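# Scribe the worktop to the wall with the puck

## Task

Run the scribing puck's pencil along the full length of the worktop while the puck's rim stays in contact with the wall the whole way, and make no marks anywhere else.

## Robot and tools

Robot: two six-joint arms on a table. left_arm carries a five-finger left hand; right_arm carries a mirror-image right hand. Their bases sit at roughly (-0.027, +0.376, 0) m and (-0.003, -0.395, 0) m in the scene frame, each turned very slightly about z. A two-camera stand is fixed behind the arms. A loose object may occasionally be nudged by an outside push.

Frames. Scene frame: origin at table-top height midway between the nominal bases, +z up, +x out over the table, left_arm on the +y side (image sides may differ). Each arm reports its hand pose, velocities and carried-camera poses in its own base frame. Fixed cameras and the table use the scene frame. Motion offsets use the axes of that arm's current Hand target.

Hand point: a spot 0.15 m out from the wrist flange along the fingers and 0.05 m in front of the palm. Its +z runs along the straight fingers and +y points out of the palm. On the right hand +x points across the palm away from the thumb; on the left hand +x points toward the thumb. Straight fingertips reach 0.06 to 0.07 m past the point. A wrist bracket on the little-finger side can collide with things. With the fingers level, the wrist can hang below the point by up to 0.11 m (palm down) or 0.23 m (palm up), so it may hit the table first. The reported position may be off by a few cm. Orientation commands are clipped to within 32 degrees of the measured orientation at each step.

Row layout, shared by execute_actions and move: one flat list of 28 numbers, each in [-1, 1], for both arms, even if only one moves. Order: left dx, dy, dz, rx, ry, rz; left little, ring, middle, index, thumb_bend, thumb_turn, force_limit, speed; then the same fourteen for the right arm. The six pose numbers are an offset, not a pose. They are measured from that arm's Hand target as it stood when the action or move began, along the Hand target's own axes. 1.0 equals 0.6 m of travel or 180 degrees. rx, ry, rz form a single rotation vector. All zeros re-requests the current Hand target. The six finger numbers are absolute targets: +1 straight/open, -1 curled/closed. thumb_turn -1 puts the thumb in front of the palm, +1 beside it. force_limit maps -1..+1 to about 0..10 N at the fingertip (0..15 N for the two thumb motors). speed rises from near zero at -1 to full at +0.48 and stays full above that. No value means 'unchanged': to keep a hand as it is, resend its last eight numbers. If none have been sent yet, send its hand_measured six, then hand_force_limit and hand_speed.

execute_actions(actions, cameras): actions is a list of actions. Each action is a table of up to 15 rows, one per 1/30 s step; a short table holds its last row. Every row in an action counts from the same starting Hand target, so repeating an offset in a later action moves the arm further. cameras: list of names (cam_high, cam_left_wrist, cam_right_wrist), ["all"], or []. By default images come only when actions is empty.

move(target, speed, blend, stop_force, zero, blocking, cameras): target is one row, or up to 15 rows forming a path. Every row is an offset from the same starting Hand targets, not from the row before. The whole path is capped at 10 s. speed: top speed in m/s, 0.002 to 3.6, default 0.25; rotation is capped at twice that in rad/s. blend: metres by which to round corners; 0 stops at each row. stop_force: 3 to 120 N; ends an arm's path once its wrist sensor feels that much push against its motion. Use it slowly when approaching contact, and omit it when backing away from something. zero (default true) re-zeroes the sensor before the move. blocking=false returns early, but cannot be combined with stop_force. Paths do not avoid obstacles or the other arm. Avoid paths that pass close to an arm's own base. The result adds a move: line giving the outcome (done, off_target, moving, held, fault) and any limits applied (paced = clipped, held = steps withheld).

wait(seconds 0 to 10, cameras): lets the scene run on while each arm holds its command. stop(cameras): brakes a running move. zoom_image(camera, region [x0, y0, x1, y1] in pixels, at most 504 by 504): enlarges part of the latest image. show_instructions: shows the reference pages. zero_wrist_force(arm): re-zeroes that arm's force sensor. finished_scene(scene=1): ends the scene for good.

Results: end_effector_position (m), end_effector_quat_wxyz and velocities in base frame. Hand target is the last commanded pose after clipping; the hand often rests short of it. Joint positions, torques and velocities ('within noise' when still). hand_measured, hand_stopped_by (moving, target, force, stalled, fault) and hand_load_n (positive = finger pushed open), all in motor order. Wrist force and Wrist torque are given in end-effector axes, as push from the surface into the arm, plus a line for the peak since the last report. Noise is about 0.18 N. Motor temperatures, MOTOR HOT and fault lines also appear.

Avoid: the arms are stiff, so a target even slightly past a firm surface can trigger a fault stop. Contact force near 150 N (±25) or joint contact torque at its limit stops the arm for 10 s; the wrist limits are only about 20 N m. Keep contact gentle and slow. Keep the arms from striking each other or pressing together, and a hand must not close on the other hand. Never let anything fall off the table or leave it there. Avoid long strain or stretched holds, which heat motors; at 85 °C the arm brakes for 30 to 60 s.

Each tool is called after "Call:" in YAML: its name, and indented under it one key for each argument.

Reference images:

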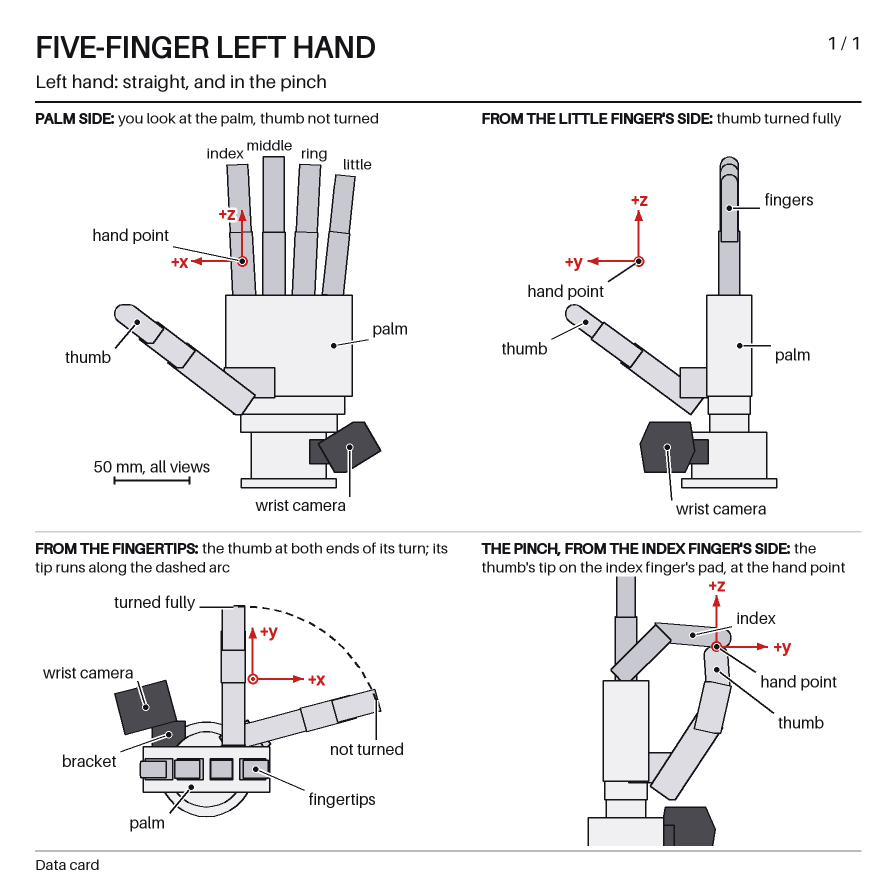

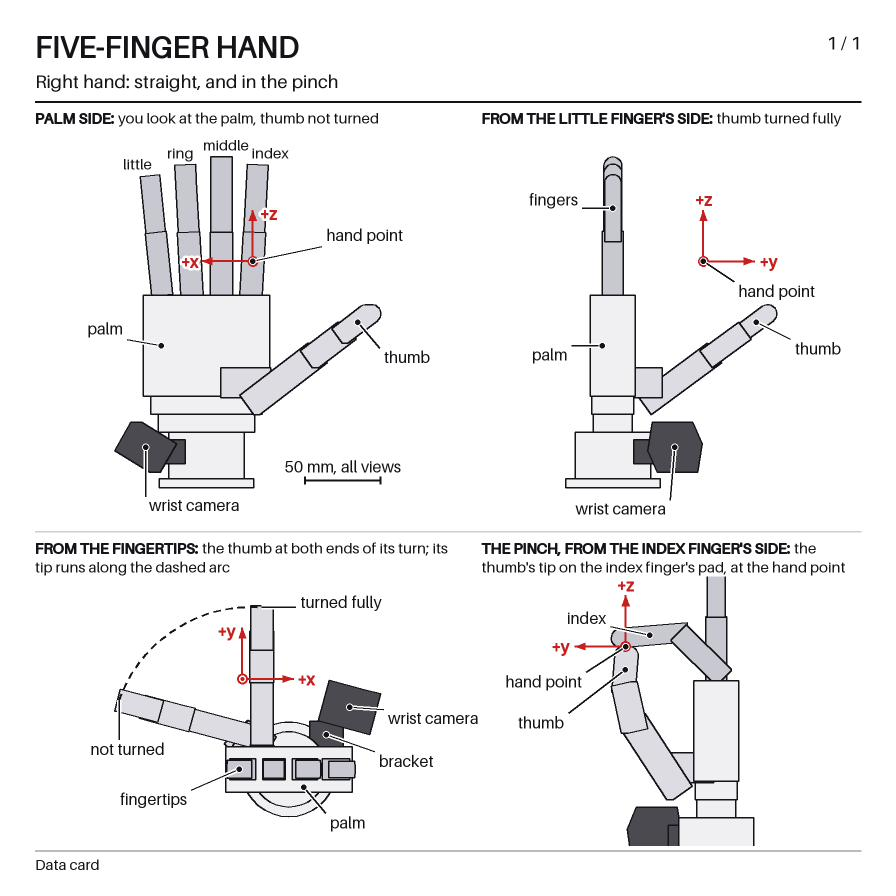

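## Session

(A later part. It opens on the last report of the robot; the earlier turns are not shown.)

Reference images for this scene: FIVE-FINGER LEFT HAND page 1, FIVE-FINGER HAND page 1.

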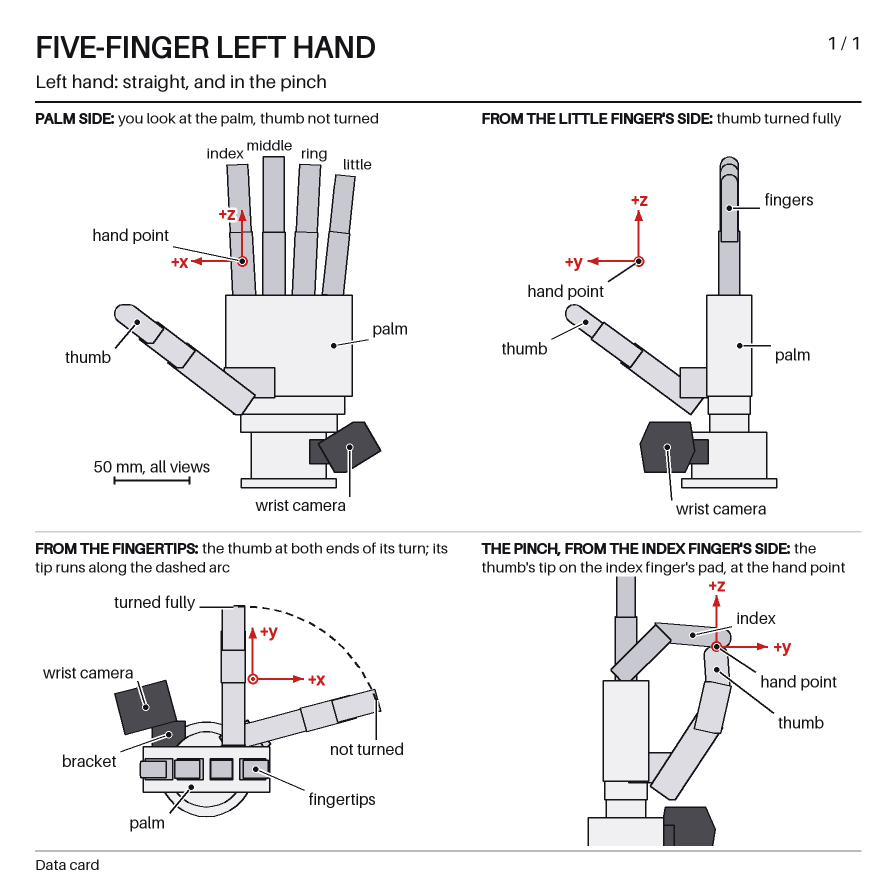

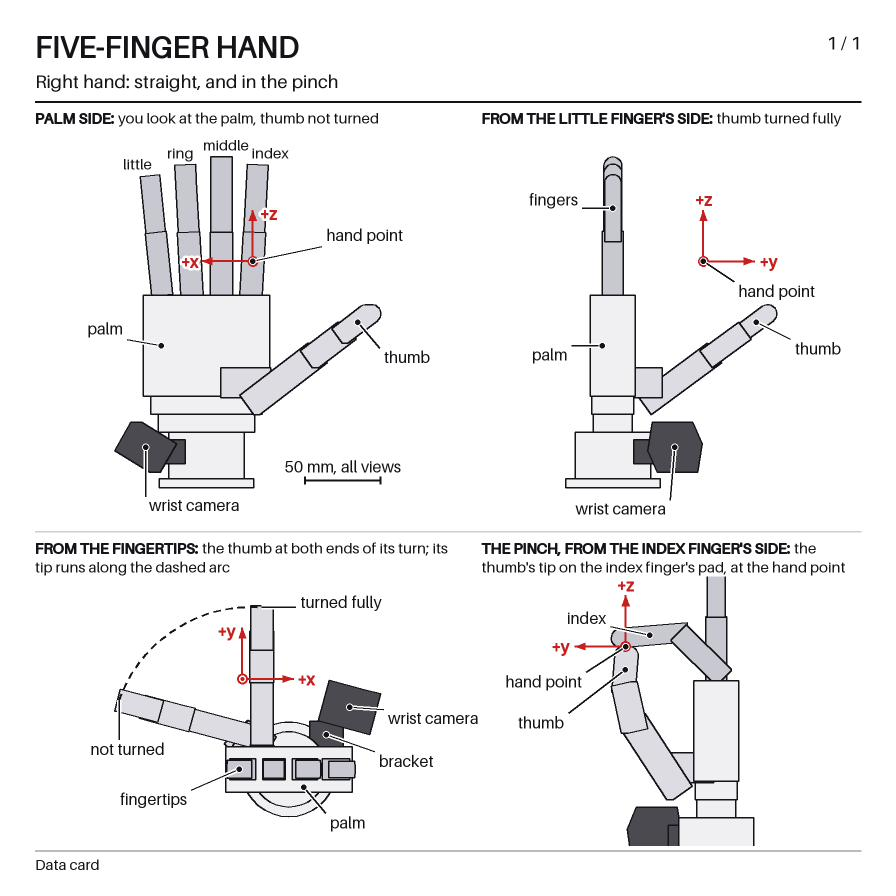

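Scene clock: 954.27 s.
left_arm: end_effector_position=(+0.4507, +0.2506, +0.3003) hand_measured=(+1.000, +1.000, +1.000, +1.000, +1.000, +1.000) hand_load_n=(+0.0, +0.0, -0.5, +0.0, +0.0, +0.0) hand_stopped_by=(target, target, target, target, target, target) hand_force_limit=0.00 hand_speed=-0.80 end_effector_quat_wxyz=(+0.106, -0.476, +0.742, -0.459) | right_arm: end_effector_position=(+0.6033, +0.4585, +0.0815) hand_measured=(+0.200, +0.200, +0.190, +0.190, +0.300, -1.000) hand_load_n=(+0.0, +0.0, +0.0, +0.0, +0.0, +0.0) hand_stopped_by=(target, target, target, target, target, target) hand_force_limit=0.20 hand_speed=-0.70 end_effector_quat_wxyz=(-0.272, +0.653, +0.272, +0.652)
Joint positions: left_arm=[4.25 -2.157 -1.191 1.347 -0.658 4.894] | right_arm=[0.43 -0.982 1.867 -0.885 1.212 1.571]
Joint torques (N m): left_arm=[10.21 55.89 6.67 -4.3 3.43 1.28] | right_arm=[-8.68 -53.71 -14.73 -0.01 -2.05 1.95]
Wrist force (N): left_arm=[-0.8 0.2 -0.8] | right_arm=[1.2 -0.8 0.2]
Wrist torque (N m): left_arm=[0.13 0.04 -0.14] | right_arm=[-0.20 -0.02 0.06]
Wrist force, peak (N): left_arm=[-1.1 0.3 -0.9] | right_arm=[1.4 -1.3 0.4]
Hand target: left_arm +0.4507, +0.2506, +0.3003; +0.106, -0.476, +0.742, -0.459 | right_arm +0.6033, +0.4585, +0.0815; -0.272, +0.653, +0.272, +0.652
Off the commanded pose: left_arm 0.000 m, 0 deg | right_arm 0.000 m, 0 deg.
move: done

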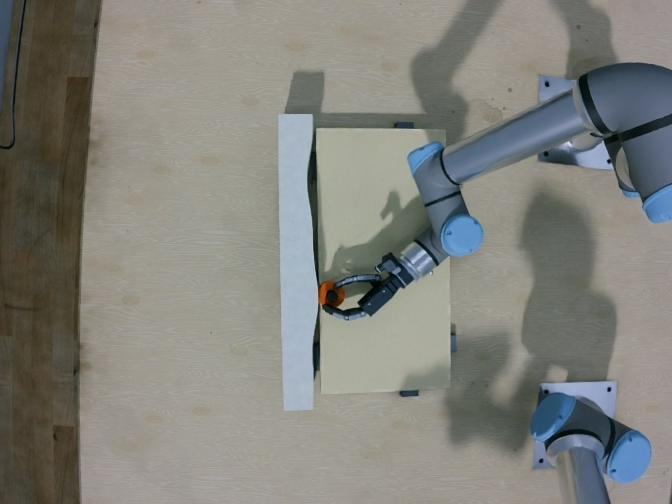

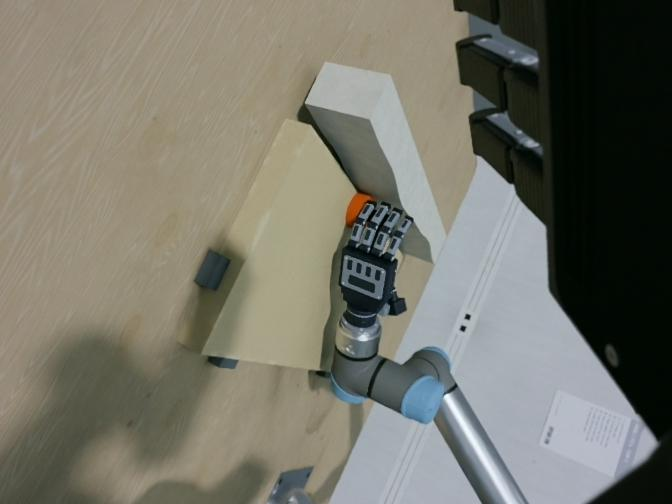

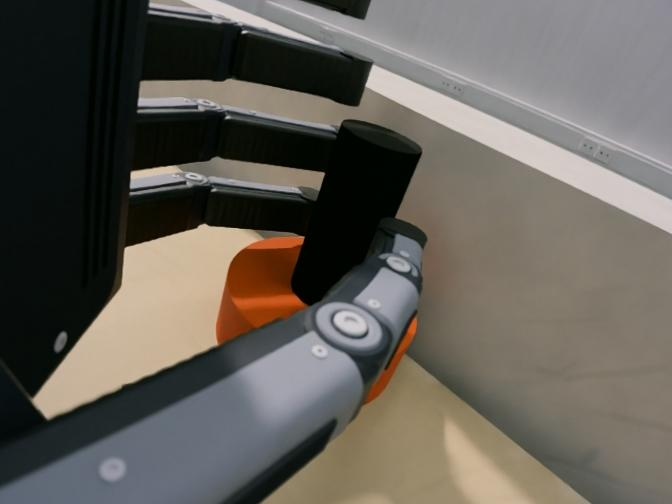

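Call:
move:
  target: [0,0,0,0,0,0,1,1,1,1,1,1,0,-0.8, 0,0.0078,0.0029,0,0,0,0.2,0.2,0.19,0.19,0.25,-1,-0.6,-0.8]
  cameras: []
  speed: 0.02

Call:
move:
  target: [0,0,0,0,0,0,1,1,1,1,1,1,0,-0.8, 0,0,0,0,0,0,0.0,0.0,-0.3,-0.3,0.25,-1,-0.6,-0.9]
  cameras: ["all"]

Call:
zoom_image:
  camera: "cam_high"
  region: [290, 250, 370, 330]

Scene clock: 976.87 s.
left_arm: end_effector_position=(+0.4507, +0.2506, +0.3003) hand_measured=(+1.000, +1.000, +1.000, +1.000, +1.000, +1.000) hand_load_n=(+0.0, +0.0, +0.0, +0.0, +0.0, -0.5) hand_stopped_by=(target, target, target, target, target, target) hand_force_limit=0.00 hand_speed=-0.80 end_effector_quat_wxyz=(+0.106, -0.476, +0.742, -0.459) | right_arm: end_effector_position=(+0.6078, +0.4565, +0.0815) hand_measured=(+0.200, +0.200, +0.190, +0.190, +0.250, -1.000) hand_load_n=(+0.0, +0.0, +0.5, +0.0, +0.0, +0.0) hand_stopped_by=(target, target, target, target, target, target) hand_force_limit=-0.60 hand_speed=-0.80 end_effector_quat_wxyz=(-0.272, +0.653, +0.272, +0.652)
Joint positions: left_arm=[4.25 -2.157 -1.191 1.347 -0.658 4.894] | right_arm=[0.423 -0.978 1.861 -0.882 1.204 1.571]
Joint torques (N m): left_arm=[10.12 55.67 7.09 -4.28 3.38 1.2] | right_arm=[-8.21 -15.63 -25.92 0.18 -2.05 1.8]
Wrist force (N): left_arm=[-0.9 0.3 -0.8] | right_arm=[1.3 -0.9 0.3]
Wrist torque (N m): left_arm=[0.12 0.04 -0.14] | right_arm=[-0.22 -0.07 0.07]
Wrist force, peak (N): left_arm=[-1.2 0.2 -0.9] | right_arm=[1.6 -0.8 0.3]
Hand target: left_arm +0.4507, +0.2506, +0.3003; +0.106, -0.476, +0.742, -0.459 | right_arm +0.6079, +0.4565, +0.0815; -0.272, +0.653, +0.272, +0.652
Off the commanded pose: left_arm 0.000 m, 0 deg | right_arm 0.000 m, 0 deg.
move: done
No camera images: "cameras" was empty.

Scene clock: 977.90 s.
left_arm: end_effector_position=(+0.4507, +0.2506, +0.3003) hand_measured=(+1.000, +1.000, +1.000, +1.000, +1.000, +1.000) hand_load_n=(+0.0, +0.0, -0.5, +0.0, +0.0, -0.5) hand_stopped_by=(target, target, target, target, target, target) hand_force_limit=0.00 hand_speed=-0.80 end_effector_quat_wxyz=(+0.106, -0.476, +0.742, -0.459) | right_arm: end_effector_position=(+0.6079, +0.4565, +0.0815) hand_measured=(+0.000, +0.000, -0.022, -0.004, +0.252, -1.000) hand_load_n=(+0.0, +0.0, +4.0, +0.0, +3.5, +0.0) hand_stopped_by=(target, target, force, force, target, target) hand_force_limit=-0.60 hand_speed=-0.90 end_effector_quat_wxyz=(-0.272, +0.653, +0.272, +0.652)
Joint positions: left_arm=[4.25 -2.157 -1.191 1.347 -0.658 4.894] | right_arm=[0.423 -0.978 1.86 -0.881 1.204 1.571]
Joint torques (N m): left_arm=[10.45 55.89 6.47 -4.37 3.38 1.34] | right_arm=[-8.3 -16.55 -25 -0.23 -1.81 1.21]
Wrist force (N): left_arm=[-1.0 0.0 -0.8] | right_arm=[1.4 -1.1 0.4]
Wrist torque (N m): left_arm=[0.10 0.05 -0.14] | right_arm=[-0.25 -0.05 0.05]
Wrist force, peak (N): left_arm=[-1.1 0.4 -0.9] | right_arm=[1.6 -1.1 0.4]
Hand target: left_arm +0.4507, +0.2506, +0.3003; +0.106, -0.476, +0.742, -0.459 | right_arm +0.6079, +0.4565, +0.0815; -0.272, +0.653, +0.272, +0.652
Off the commanded pose: left_arm 0.000 m, 0 deg | right_arm 0.000 m, 0 deg.
move: done

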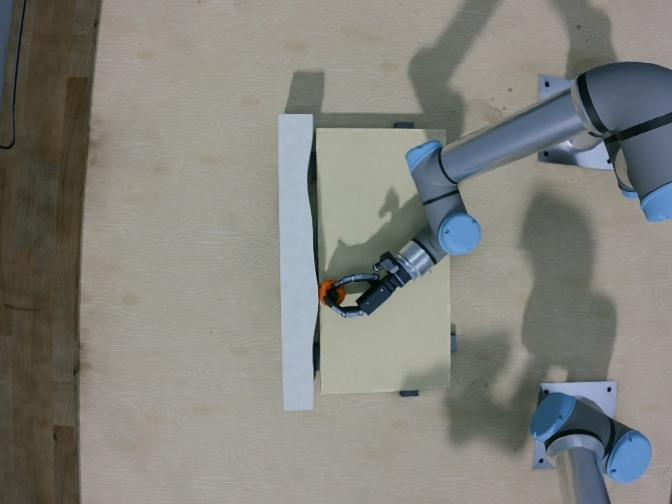

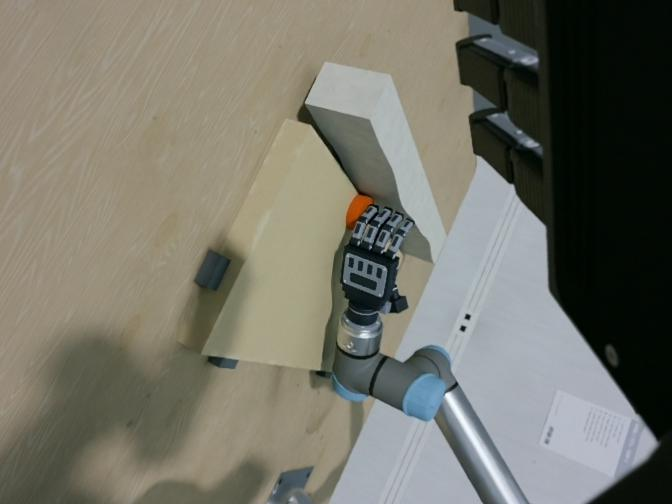

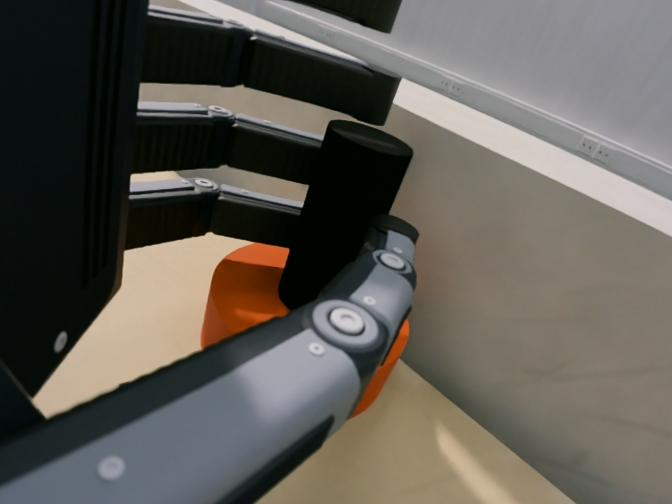

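Scaled by 6.300 from the camera's 672x504 image, which has a finer 960x720 frame.

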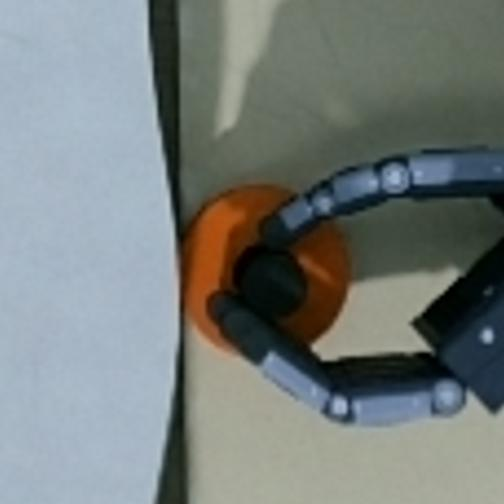

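Call:
move:
  target: [0,0,0,0,0,0,1,1,1,1,1,1,0,-0.8, 0,0,0,0,0,0,0.0,0.0,-0.5,-0.5,0.25,-1,0.4,-0.92]
  cameras: ["all"]

Call:
zoom_image:
  camera: "cam_high"
  region: [290, 250, 370, 330]

Call:
zoom_image:
  camera: "cam_right_wrist"
  region: [120, 80, 470, 430]

Scene clock: 985.23 s.
left_arm: end_effector_position=(+0.4507, +0.2506, +0.3003) hand_measured=(+1.000, +1.000, +1.000, +1.000, +1.000, +1.000) hand_load_n=(+0.0, +0.0, +0.0, +0.0, +0.0, +0.0) hand_stopped_by=(target, target, target, target, target, target) hand_force_limit=0.00 hand_speed=-0.80 end_effector_quat_wxyz=(+0.106, -0.476, +0.742, -0.459) | right_arm: end_effector_position=(+0.6079, +0.4565, +0.0815) hand_measured=(+0.000, +0.000, -0.042, -0.038, +0.254, -1.000) hand_load_n=(+0.0, +0.0, +6.0, +7.0, +10.0, -1.0) hand_stopped_by=(target, target, force, force, target, target) hand_force_limit=0.40 hand_speed=-0.92 end_effector_quat_wxyz=(-0.272, +0.653, +0.272, +0.652)
Joint positions: left_arm=[4.25 -2.157 -1.191 1.347 -0.658 4.894] | right_arm=[0.423 -0.978 1.86 -0.881 1.204 1.571]
Joint torques (N m): left_arm=[10.15 55.85 6.03 -4.12 3.37 1.27] | right_arm=[-8.23 -20.35 -19.44 -2.16 -1.46 -0.55]
Wrist force (N): left_arm=[-1.1 0.3 -0.7] | right_arm=[1.7 -0.8 0.5]
Wrist torque (N m): left_arm=[0.12 0.08 -0.15] | right_arm=[-0.22 0.04 0.07]
Wrist force, peak (N): left_arm=[-1.2 0.3 -0.9] | right_arm=[2.9 -0.9 0.6]
Hand target: left_arm +0.4507, +0.2506, +0.3003; +0.106, -0.476, +0.742, -0.459 | right_arm +0.6079, +0.4565, +0.0815; -0.272, +0.653, +0.272, +0.652
Off the commanded pose: left_arm 0.000 m, 0 deg | right_arm 0.000 m, 0 deg.
move: done

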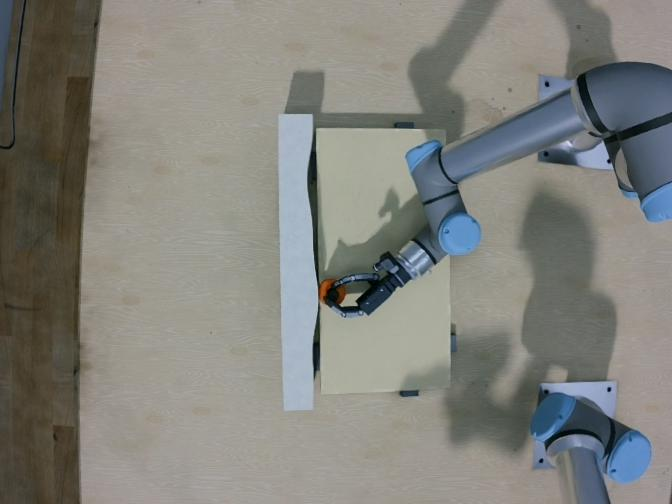

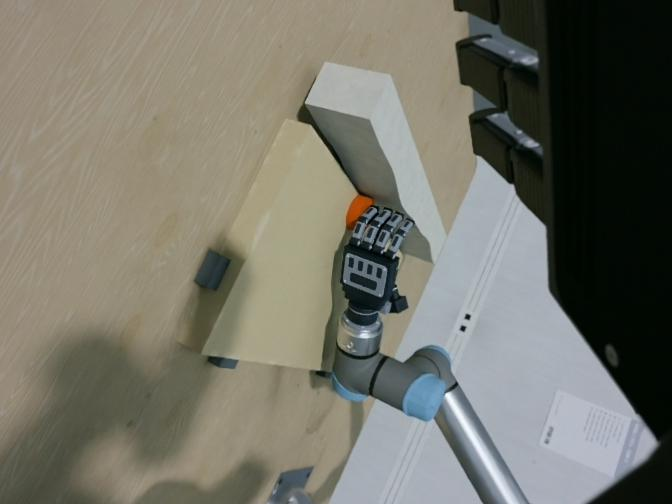

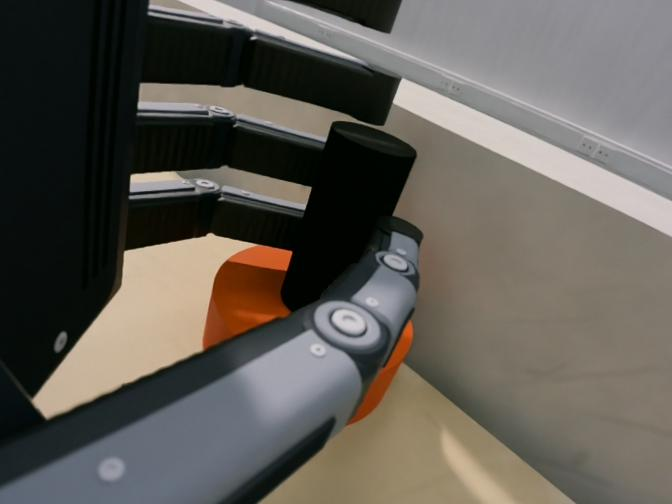

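Scaled by 6.300 from the camera's 672x504 image, which has a finer 960x720 frame.

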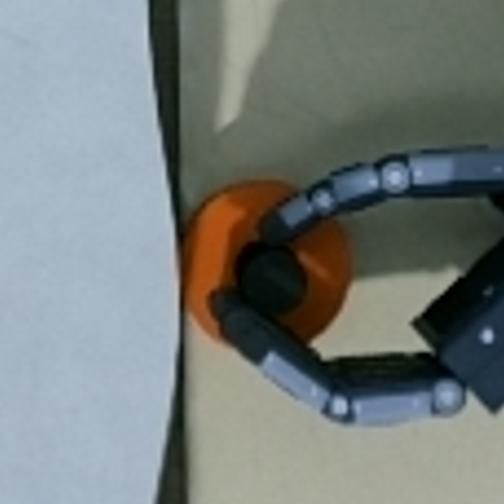

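Scaled by 1.440 from the camera's 672x504 image, which has a finer 960x720 frame.

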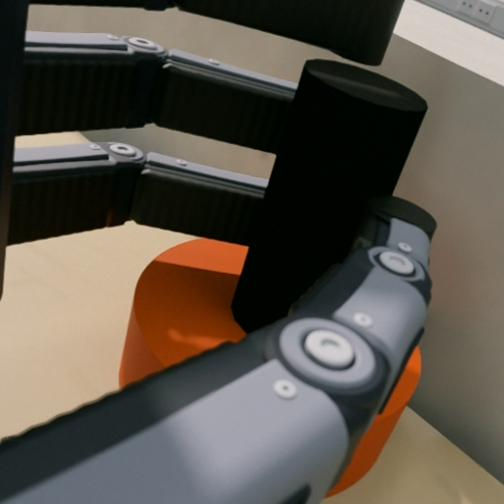

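Call:
move:
  target: [0,0,0,0,0,0,1,1,1,1,1,1,0,-0.8, -0.00083,0,0,0,0,0,0.0,0.0,-0.5,-0.5,0.25,-1,0.4,-0.92]
  cameras: []
  speed: 0.01

Call:
move:
  target: [0,0,0,0,0,0,1,1,1,1,1,1,0,-0.8, 0,0.00462,0.00481,0,0,0,0.0,0.0,-0.5,-0.5,0.25,-1,0.4,-0.92]
  cameras: ["cam_high"]
  speed: 0.006
  stop_force: 3

Call:
zoom_image:
  camera: "cam_high"
  region: [290, 250, 370, 330]

Scene clock: 1012.90 s.
left_arm: end_effector_position=(+0.4507, +0.2506, +0.3003) hand_measured=(+1.000, +1.000, +1.000, +1.000, +1.000, +1.000) hand_load_n=(+0.0, +0.0, +0.0, +0.0, +0.0, +0.0) hand_stopped_by=(target, target, target, target, target, target) hand_force_limit=0.00 hand_speed=-0.80 end_effector_quat_wxyz=(+0.106, -0.476, +0.742, -0.459) | right_arm: end_effector_position=(+0.6079, +0.4565, +0.0811) hand_measured=(+0.000, +0.000, -0.042, -0.038, +0.254, -1.000) hand_load_n=(+0.0, +0.0, +6.0, +6.5, +10.5, -1.0) hand_stopped_by=(target, target, force, force, target, target) hand_force_limit=0.40 hand_speed=-0.92 end_effector_quat_wxyz=(-0.272, +0.653, +0.272, +0.652)
Joint positions: left_arm=[4.25 -2.157 -1.191 1.347 -0.658 4.894] | right_arm=[0.423 -0.977 1.861 -0.882 1.204 1.571]
Joint torques (N m): left_arm=[9.99 55.77 6.83 -4.11 3.33 1.16] | right_arm=[-7.23 -13.65 -4.79 -1.8 -0.98 -1.44]
Wrist force (N): left_arm=[-0.9 0.2 -0.9] | right_arm=[6.9 -0.6 -1.2]
Wrist torque (N m): left_arm=[0.14 0.05 -0.14] | right_arm=[-0.22 0.07 0.10]
Wrist force, peak (N): left_arm=[-1.2 0.3 -0.7] | right_arm=[6.9 -0.6 -1.2]
Hand target: left_arm +0.4507, +0.2506, +0.3003; +0.106, -0.476, +0.742, -0.459 | right_arm +0.6079, +0.4565, +0.0810; -0.272, +0.653, +0.272, +0.652
Off the commanded pose: left_arm 0.000 m, 0 deg | right_arm 0.000 m, 0 deg.
move: done
No camera images: "cameras" was empty.

Scene clock: 1014.37 s.
left_arm: end_effector_position=(+0.4507, +0.2506, +0.3003) hand_measured=(+1.000, +1.000, +1.000, +1.000, +1.000, +1.000) hand_load_n=(+0.0, +0.0, +0.0, +0.0, +0.0, +0.0) hand_stopped_by=(target, target, target, target, target, target) hand_force_limit=0.00 hand_speed=-0.80 end_effector_quat_wxyz=(+0.106, -0.476, +0.742, -0.459) | right_arm: end_effector_position=(+0.6119, +0.4566, +0.0810) hand_measured=(+0.000, +0.000, -0.042, -0.038, +0.254, -1.000) hand_load_n=(+0.0, +0.0, +4.5, +3.5, +7.5, -1.0) hand_stopped_by=(target, target, force, force, target, target) hand_force_limit=0.40 hand_speed=-0.92 end_effector_quat_wxyz=(-0.272, +0.653, +0.272, +0.652)
Joint positions: left_arm=[4.25 -2.157 -1.191 1.347 -0.658 4.894] | right_arm=[0.42 -0.972 1.851 -0.878 1.201 1.571]
Joint torques (N m): left_arm=[10.61 55.43 6.92 -4.1 3.43 1.09] | right_arm=[-9.74 -14.51 -25.09 0.47 -1.75 -1.37]
Wrist force (N): left_arm=[-0.9 0.3 -0.8] | right_arm=[5.6 -2.6 -2.2]
Wrist torque (N m): left_arm=[0.14 0.05 -0.14] | right_arm=[-0.22 0.04 0.04]
Wrist force, peak (N): left_arm=[-1.1 0.2 -1.0] | right_arm=[7.9 -0.8 -1.4]
Hand target: left_arm +0.4507, +0.2506, +0.3003; +0.106, -0.476, +0.742, -0.459 | right_arm +0.6119, +0.4566, +0.0810; -0.272, +0.653, +0.272, +0.652
Off the commanded pose: left_arm 0.000 m, 0 deg | right_arm 0.000 m, 0 deg.
move: done
Images, in order (width x height): cam_high 672x504.

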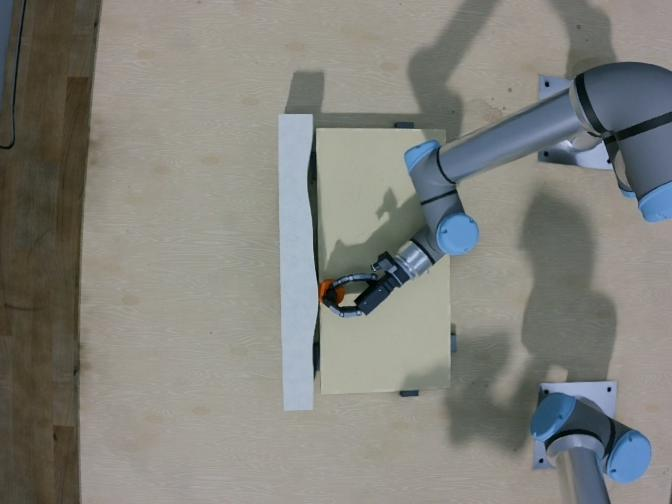

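Scaled by 6.300 from the camera's 672x504 image, which has a finer 960x720 frame.

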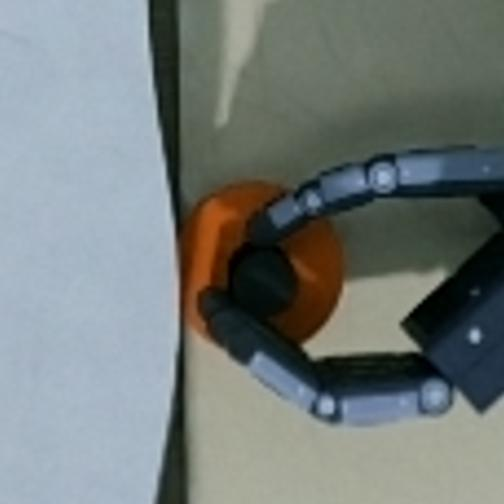

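Call:
move:
  target: [0,0,0,0,0,0,1,1,1,1,1,1,0,-0.8, 0,0.00346,0.0036,0,0,0,0.0,0.0,-0.5,-0.5,0.25,-1,0.4,-0.92]
  cameras: ["all"]
  speed: 0.006
  stop_force: 3

Call:
zoom_image:
  camera: "cam_high"
  region: [290, 250, 370, 330]

Call:
zoom_image:
  camera: "cam_right_wrist"
  region: [120, 80, 470, 430]

Scene clock: 1027.47 s.
left_arm: end_effector_position=(+0.4507, +0.2506, +0.3003) hand_measured=(+1.000, +1.000, +1.000, +1.000, +1.000, +1.000) hand_load_n=(+0.0, +0.0, +0.0, -0.5, +0.0, +0.0) hand_stopped_by=(target, target, target, target, target, target) hand_force_limit=0.00 hand_speed=-0.80 end_effector_quat_wxyz=(+0.106, -0.476, +0.742, -0.459) | right_arm: end_effector_position=(+0.6149, +0.4566, +0.0810) hand_measured=(+0.000, +0.000, -0.042, -0.040, +0.250, -1.000) hand_load_n=(+0.0, +0.0, +0.0, +0.0, +0.0, +0.0) hand_stopped_by=(target, target, force, force, target, target) hand_force_limit=0.40 hand_speed=-0.92 end_effector_quat_wxyz=(-0.272, +0.653, +0.272, +0.652)
Joint positions: left_arm=[4.25 -2.157 -1.191 1.347 -0.658 4.894] | right_arm=[0.417 -0.968 1.843 -0.874 1.198 1.571]
Joint torques (N m): left_arm=[10.38 55.78 6.1 -4 3.43 1.2] | right_arm=[-8.56 -16.41 -25.69 0.06 -2.01 -1.58]
Wrist force (N): left_arm=[-0.9 0.3 -0.8] | right_arm=[1.4 -0.7 0.2]
Wrist torque (N m): left_arm=[0.13 0.04 -0.14] | right_arm=[-0.19 -0.08 0.09]
Wrist force, peak (N): left_arm=[-1.0 0.3 -1.2] | right_arm=[6.0 -2.3 -2.1]
Hand target: left_arm +0.4507, +0.2506, +0.3003; +0.106, -0.476, +0.742, -0.459 | right_arm +0.6149, +0.4566, +0.0810; -0.272, +0.653, +0.272, +0.652
Off the commanded pose: left_arm 0.000 m, 0 deg | right_arm 0.000 m, 0 deg.
move: done

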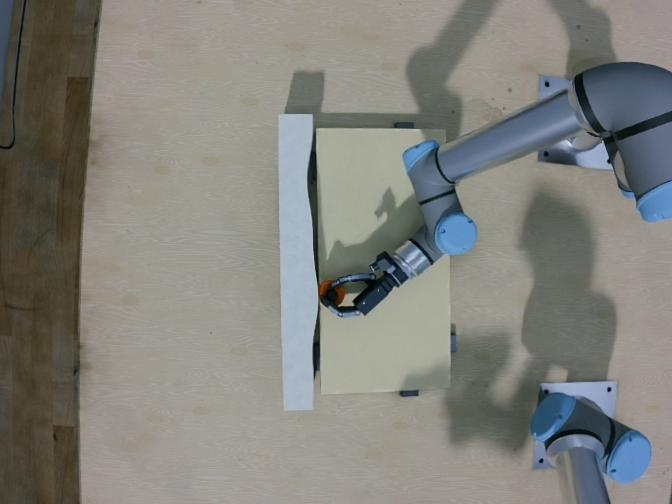

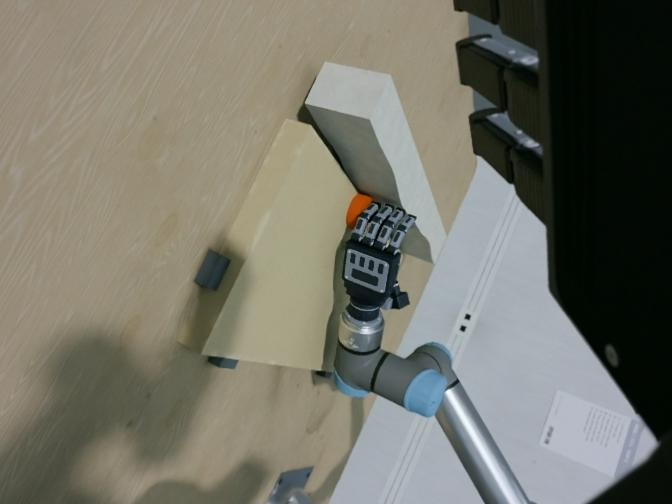

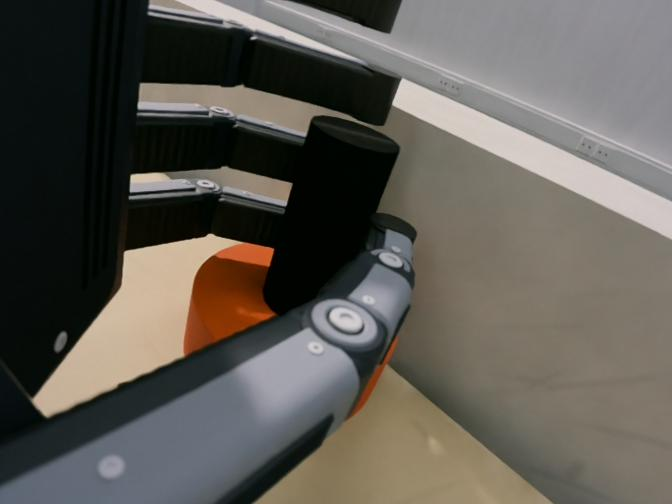

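Scaled by 6.300 from the camera's 672x504 image, which has a finer 960x720 frame.

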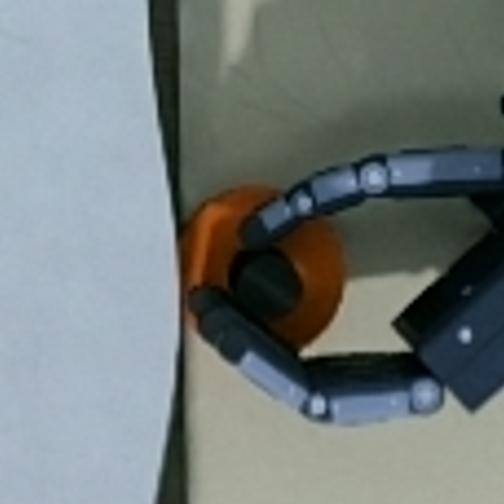

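Scaled by 1.440 from the camera's 672x504 image, which has a finer 960x720 frame.

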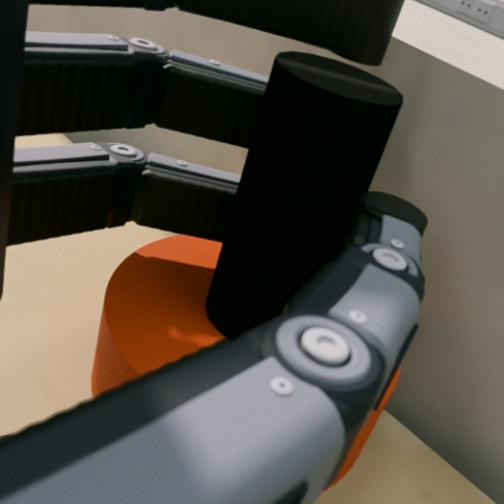

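Call:
move:
  target: [0,0,0,0,0,0,1,1,1,1,1,1,0,-0.8, 0,0,0,0,0,0,0.1,0.15,0.15,0.15,0.35,-1,0.2,-0.7]
  cameras: []

Call:
move:
  target: [0,0,0,0,0,0,1,1,1,1,1,1,0,-0.8, 0.0017,-0.0047,-0.0165,-0.1278,0,0,0.1,0.15,0.15,0.15,0.35,-1,0.2,-0.7]
  cameras: ["all"]
  speed: 0.06
  stop_force: 4

Call:
zoom_image:
  camera: "cam_high"
  region: [290, 250, 370, 330]

Scene clock: 1065.30 s.
left_arm: end_effector_position=(+0.4507, +0.2506, +0.3003) hand_measured=(+1.000, +1.000, +1.000, +1.000, +1.000, +1.000) hand_load_n=(+0.0, +0.0, +0.0, +0.0, +0.0, +0.0) hand_stopped_by=(target, target, target, target, target, target) hand_force_limit=0.00 hand_speed=-0.80 end_effector_quat_wxyz=(+0.106, -0.476, +0.742, -0.459) | right_arm: end_effector_position=(+0.6149, +0.4566, +0.0810) hand_measured=(+0.100, +0.150, +0.106, +0.150, +0.350, -1.000) hand_load_n=(+0.0, +0.0, -11.5, +0.0, +0.0, +0.0) hand_stopped_by=(target, target, stalled, target, target, target) hand_force_limit=0.20 hand_speed=-0.70 end_effector_quat_wxyz=(-0.272, +0.653, +0.272, +0.652)
Joint positions: left_arm=[4.25 -2.157 -1.191 1.347 -0.658 4.894] | right_arm=[0.417 -0.968 1.843 -0.874 1.198 1.571]
Joint torques (N m): left_arm=[10.09 55.28 5.94 -4.02 3.26 1.09] | right_arm=[-7.26 -17.09 -25.09 -1.78 -0.96 -1.4]
Wrist force (N): left_arm=[-0.9 0.2 -0.7] | right_arm=[4.1 -2.5 -12.2]
Wrist torque (N m): left_arm=[0.12 0.06 -0.14] | right_arm=[-0.20 0.28 0.02]
Wrist force, peak (N): left_arm=[-1.1 0.2 -0.9] | right_arm=[3.8 -2.2 -13.0]
Hand target: left_arm +0.4507, +0.2506, +0.3003; +0.106, -0.476, +0.742, -0.459 | right_arm +0.6149, +0.4566, +0.0810; -0.272, +0.653, +0.272, +0.652
Off the commanded pose: left_arm 0.000 m, 0 deg | right_arm 0.000 m, 0 deg.
move: done
No camera images: "cameras" was empty.

Scene clock: 1066.97 s.
left_arm: end_effector_position=(+0.4507, +0.2506, +0.3003) hand_measured=(+1.000, +1.000, +1.000, +1.000, +1.000, +1.000) hand_load_n=(+0.0, +0.0, +0.0, +0.0, +0.0, -0.5) hand_stopped_by=(target, target, target, target, target, target) hand_force_limit=0.00 hand_speed=-0.80 end_effector_quat_wxyz=(+0.106, -0.476, +0.742, -0.459) | right_arm: end_effector_position=(+0.6144, +0.4564, +0.0811) hand_measured=(+0.100, +0.150, +0.106, +0.150, +0.350, -1.000) hand_load_n=(+0.0, +0.0, -1.0, +0.0, +0.0, +0.0) hand_stopped_by=(target, target, stalled, target, target, target) hand_force_limit=0.20 hand_speed=-0.70 end_effector_quat_wxyz=(-0.267, +0.655, +0.267, +0.655)
Joint positions: left_arm=[4.25 -2.157 -1.191 1.347 -0.658 4.894] | right_arm=[0.426 -0.968 1.843 -0.874 1.223 1.571]
Joint torques (N m): left_arm=[10.49 55.46 6.74 -4.09 3.26 1.02] | right_arm=[-9.73 -55.12 -7.04 -2.91 -1.7 -0.88]
Wrist force (N): left_arm=[-1.1 0.3 -0.7] | right_arm=[0.8 -2.5 -2.1]
Wrist torque (N m): left_arm=[0.14 0.07 -0.15] | right_arm=[-0.15 -0.02 0.04]
Wrist force, peak (N): left_arm=[-1.1 0.3 -0.8] | right_arm=[4.0 -9.9 -15.4]
Hand target: left_arm +0.4507, +0.2506, +0.3003; +0.106, -0.476, +0.742, -0.459 | right_arm +0.6145, +0.4564, +0.0811; -0.267, +0.655, +0.267, +0.655 (not the last commanded pose)
Off the commanded pose: left_arm 0.000 m, 0 deg | right_arm 0.010 m, 22 deg.
move: contact (right_arm)

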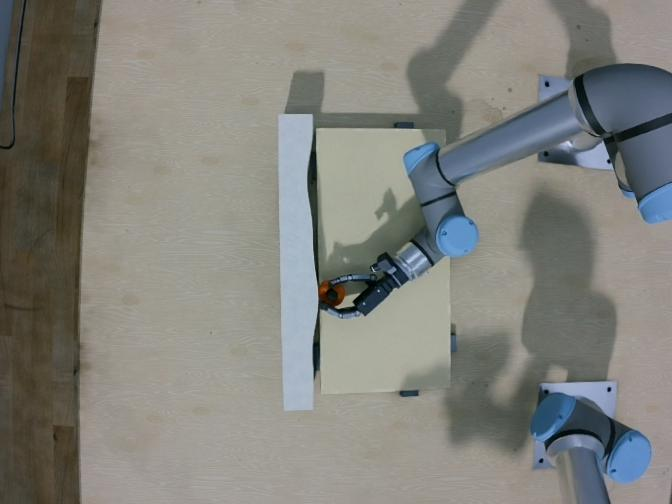

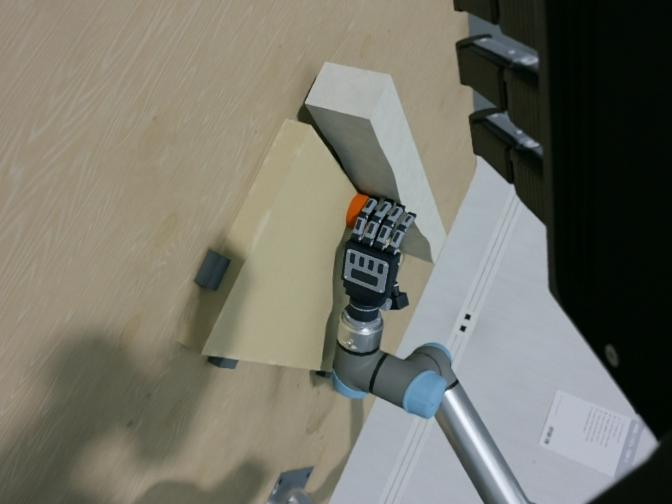

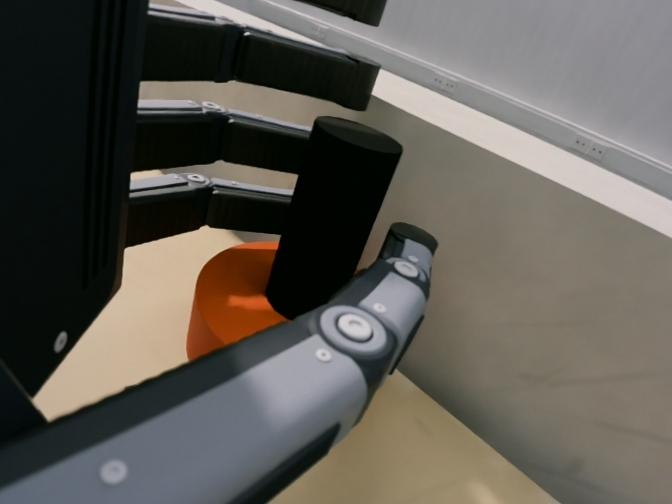

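Scaled by 6.300 from the camera's 672x504 image, which has a finer 960x720 frame.

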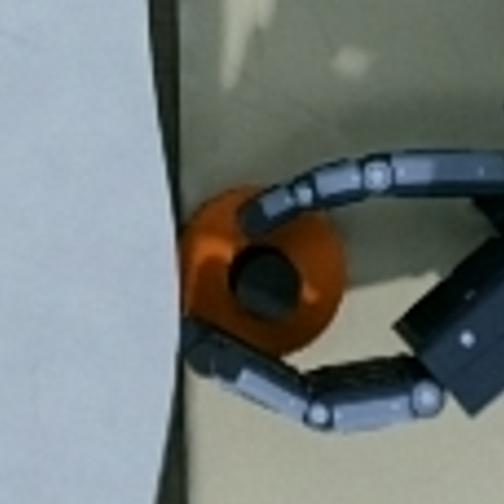

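Call:
move:
  target: [0,0,0,0,0,0,1,1,1,1,1,1,0,-0.8, 0.0015,-0.0043,-0.0158,-0.1244,0,0,0.1,0.15,0.15,0.15,0.35,-1,0.2,-0.7]
  cameras: ["all"]
  speed: 0.06
  stop_force: 5

Call:
zoom_image:
  camera: "cam_high"
  region: [290, 250, 370, 330]

Scene clock: 1077.57 s.
left_arm: end_effector_position=(+0.4507, +0.2506, +0.3003) hand_measured=(+1.000, +1.000, +1.000, +1.000, +1.000, +1.000) hand_load_n=(+0.0, +0.0, +0.0, -0.5, -0.5, -0.5) hand_stopped_by=(target, target, target, target, target, target) hand_force_limit=0.00 hand_speed=-0.80 end_effector_quat_wxyz=(+0.106, -0.476, +0.742, -0.459) | right_arm: end_effector_position=(+0.6059, +0.4516, +0.0820) hand_measured=(+0.100, +0.150, +0.106, +0.150, +0.350, -1.000) hand_load_n=(+0.0, +0.0, +0.0, +0.0, +0.0, +0.0) hand_stopped_by=(target, target, stalled, target, target, target) hand_force_limit=0.20 hand_speed=-0.70 end_effector_quat_wxyz=(-0.134, +0.694, +0.135, +0.694)
Joint positions: left_arm=[4.25 -2.157 -1.191 1.347 -0.658 4.894] | right_arm=[0.619 -0.916 1.736 -0.82 1.808 1.571]
Joint torques (N m): left_arm=[9.8 55.79 6.93 -3.85 3.39 0.99] | right_arm=[10.49 -18.42 -27.43 0.08 1.83 1.81]
Wrist force (N): left_arm=[-1.1 0.1 -0.8] | right_arm=[1.3 -1.1 -0.2]
Wrist torque (N m): left_arm=[0.11 0.07 -0.14] | right_arm=[-0.22 -0.04 0.06]
Wrist force, peak (N): left_arm=[-1.1 0.0 -1.0] | right_arm=[1.2 -9.5 -5.1]
Hand target: left_arm +0.4507, +0.2506, +0.3003; +0.106, -0.476, +0.742, -0.459 | right_arm +0.6059, +0.4516, +0.0820; -0.134, +0.694, +0.135, +0.694
Off the commanded pose: left_arm 0.000 m, 0 deg | right_arm 0.000 m, 0 deg.
move: done

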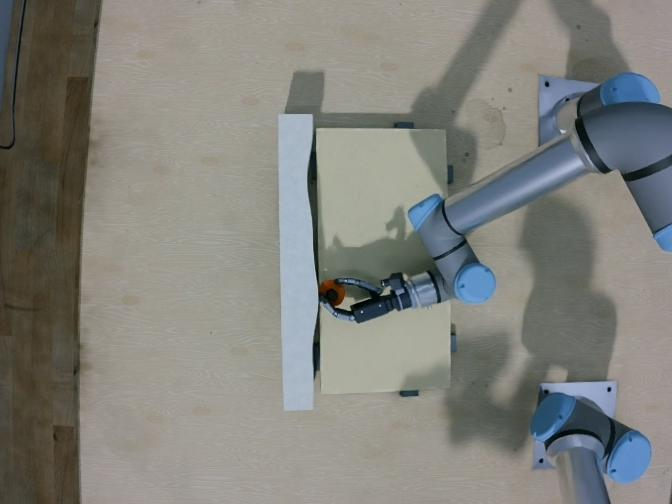

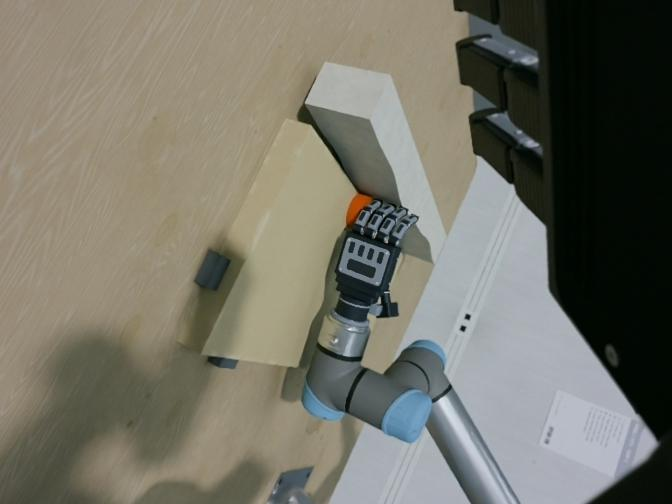

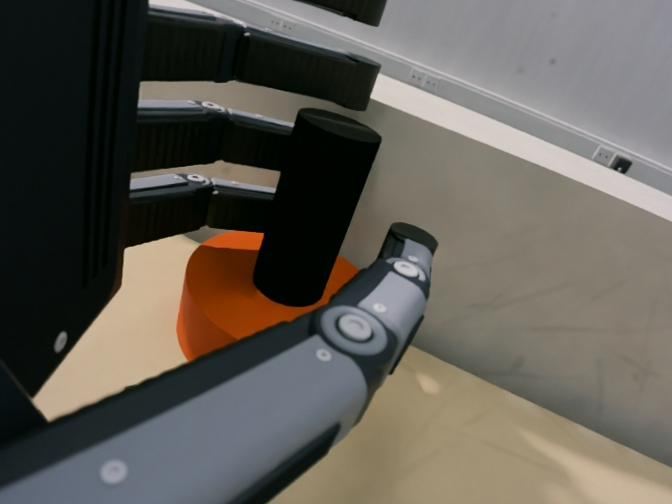

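Scaled by 6.300 from the camera's 672x504 image, which has a finer 960x720 frame.

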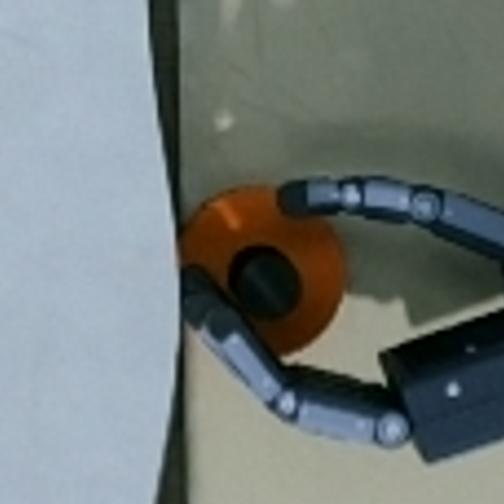

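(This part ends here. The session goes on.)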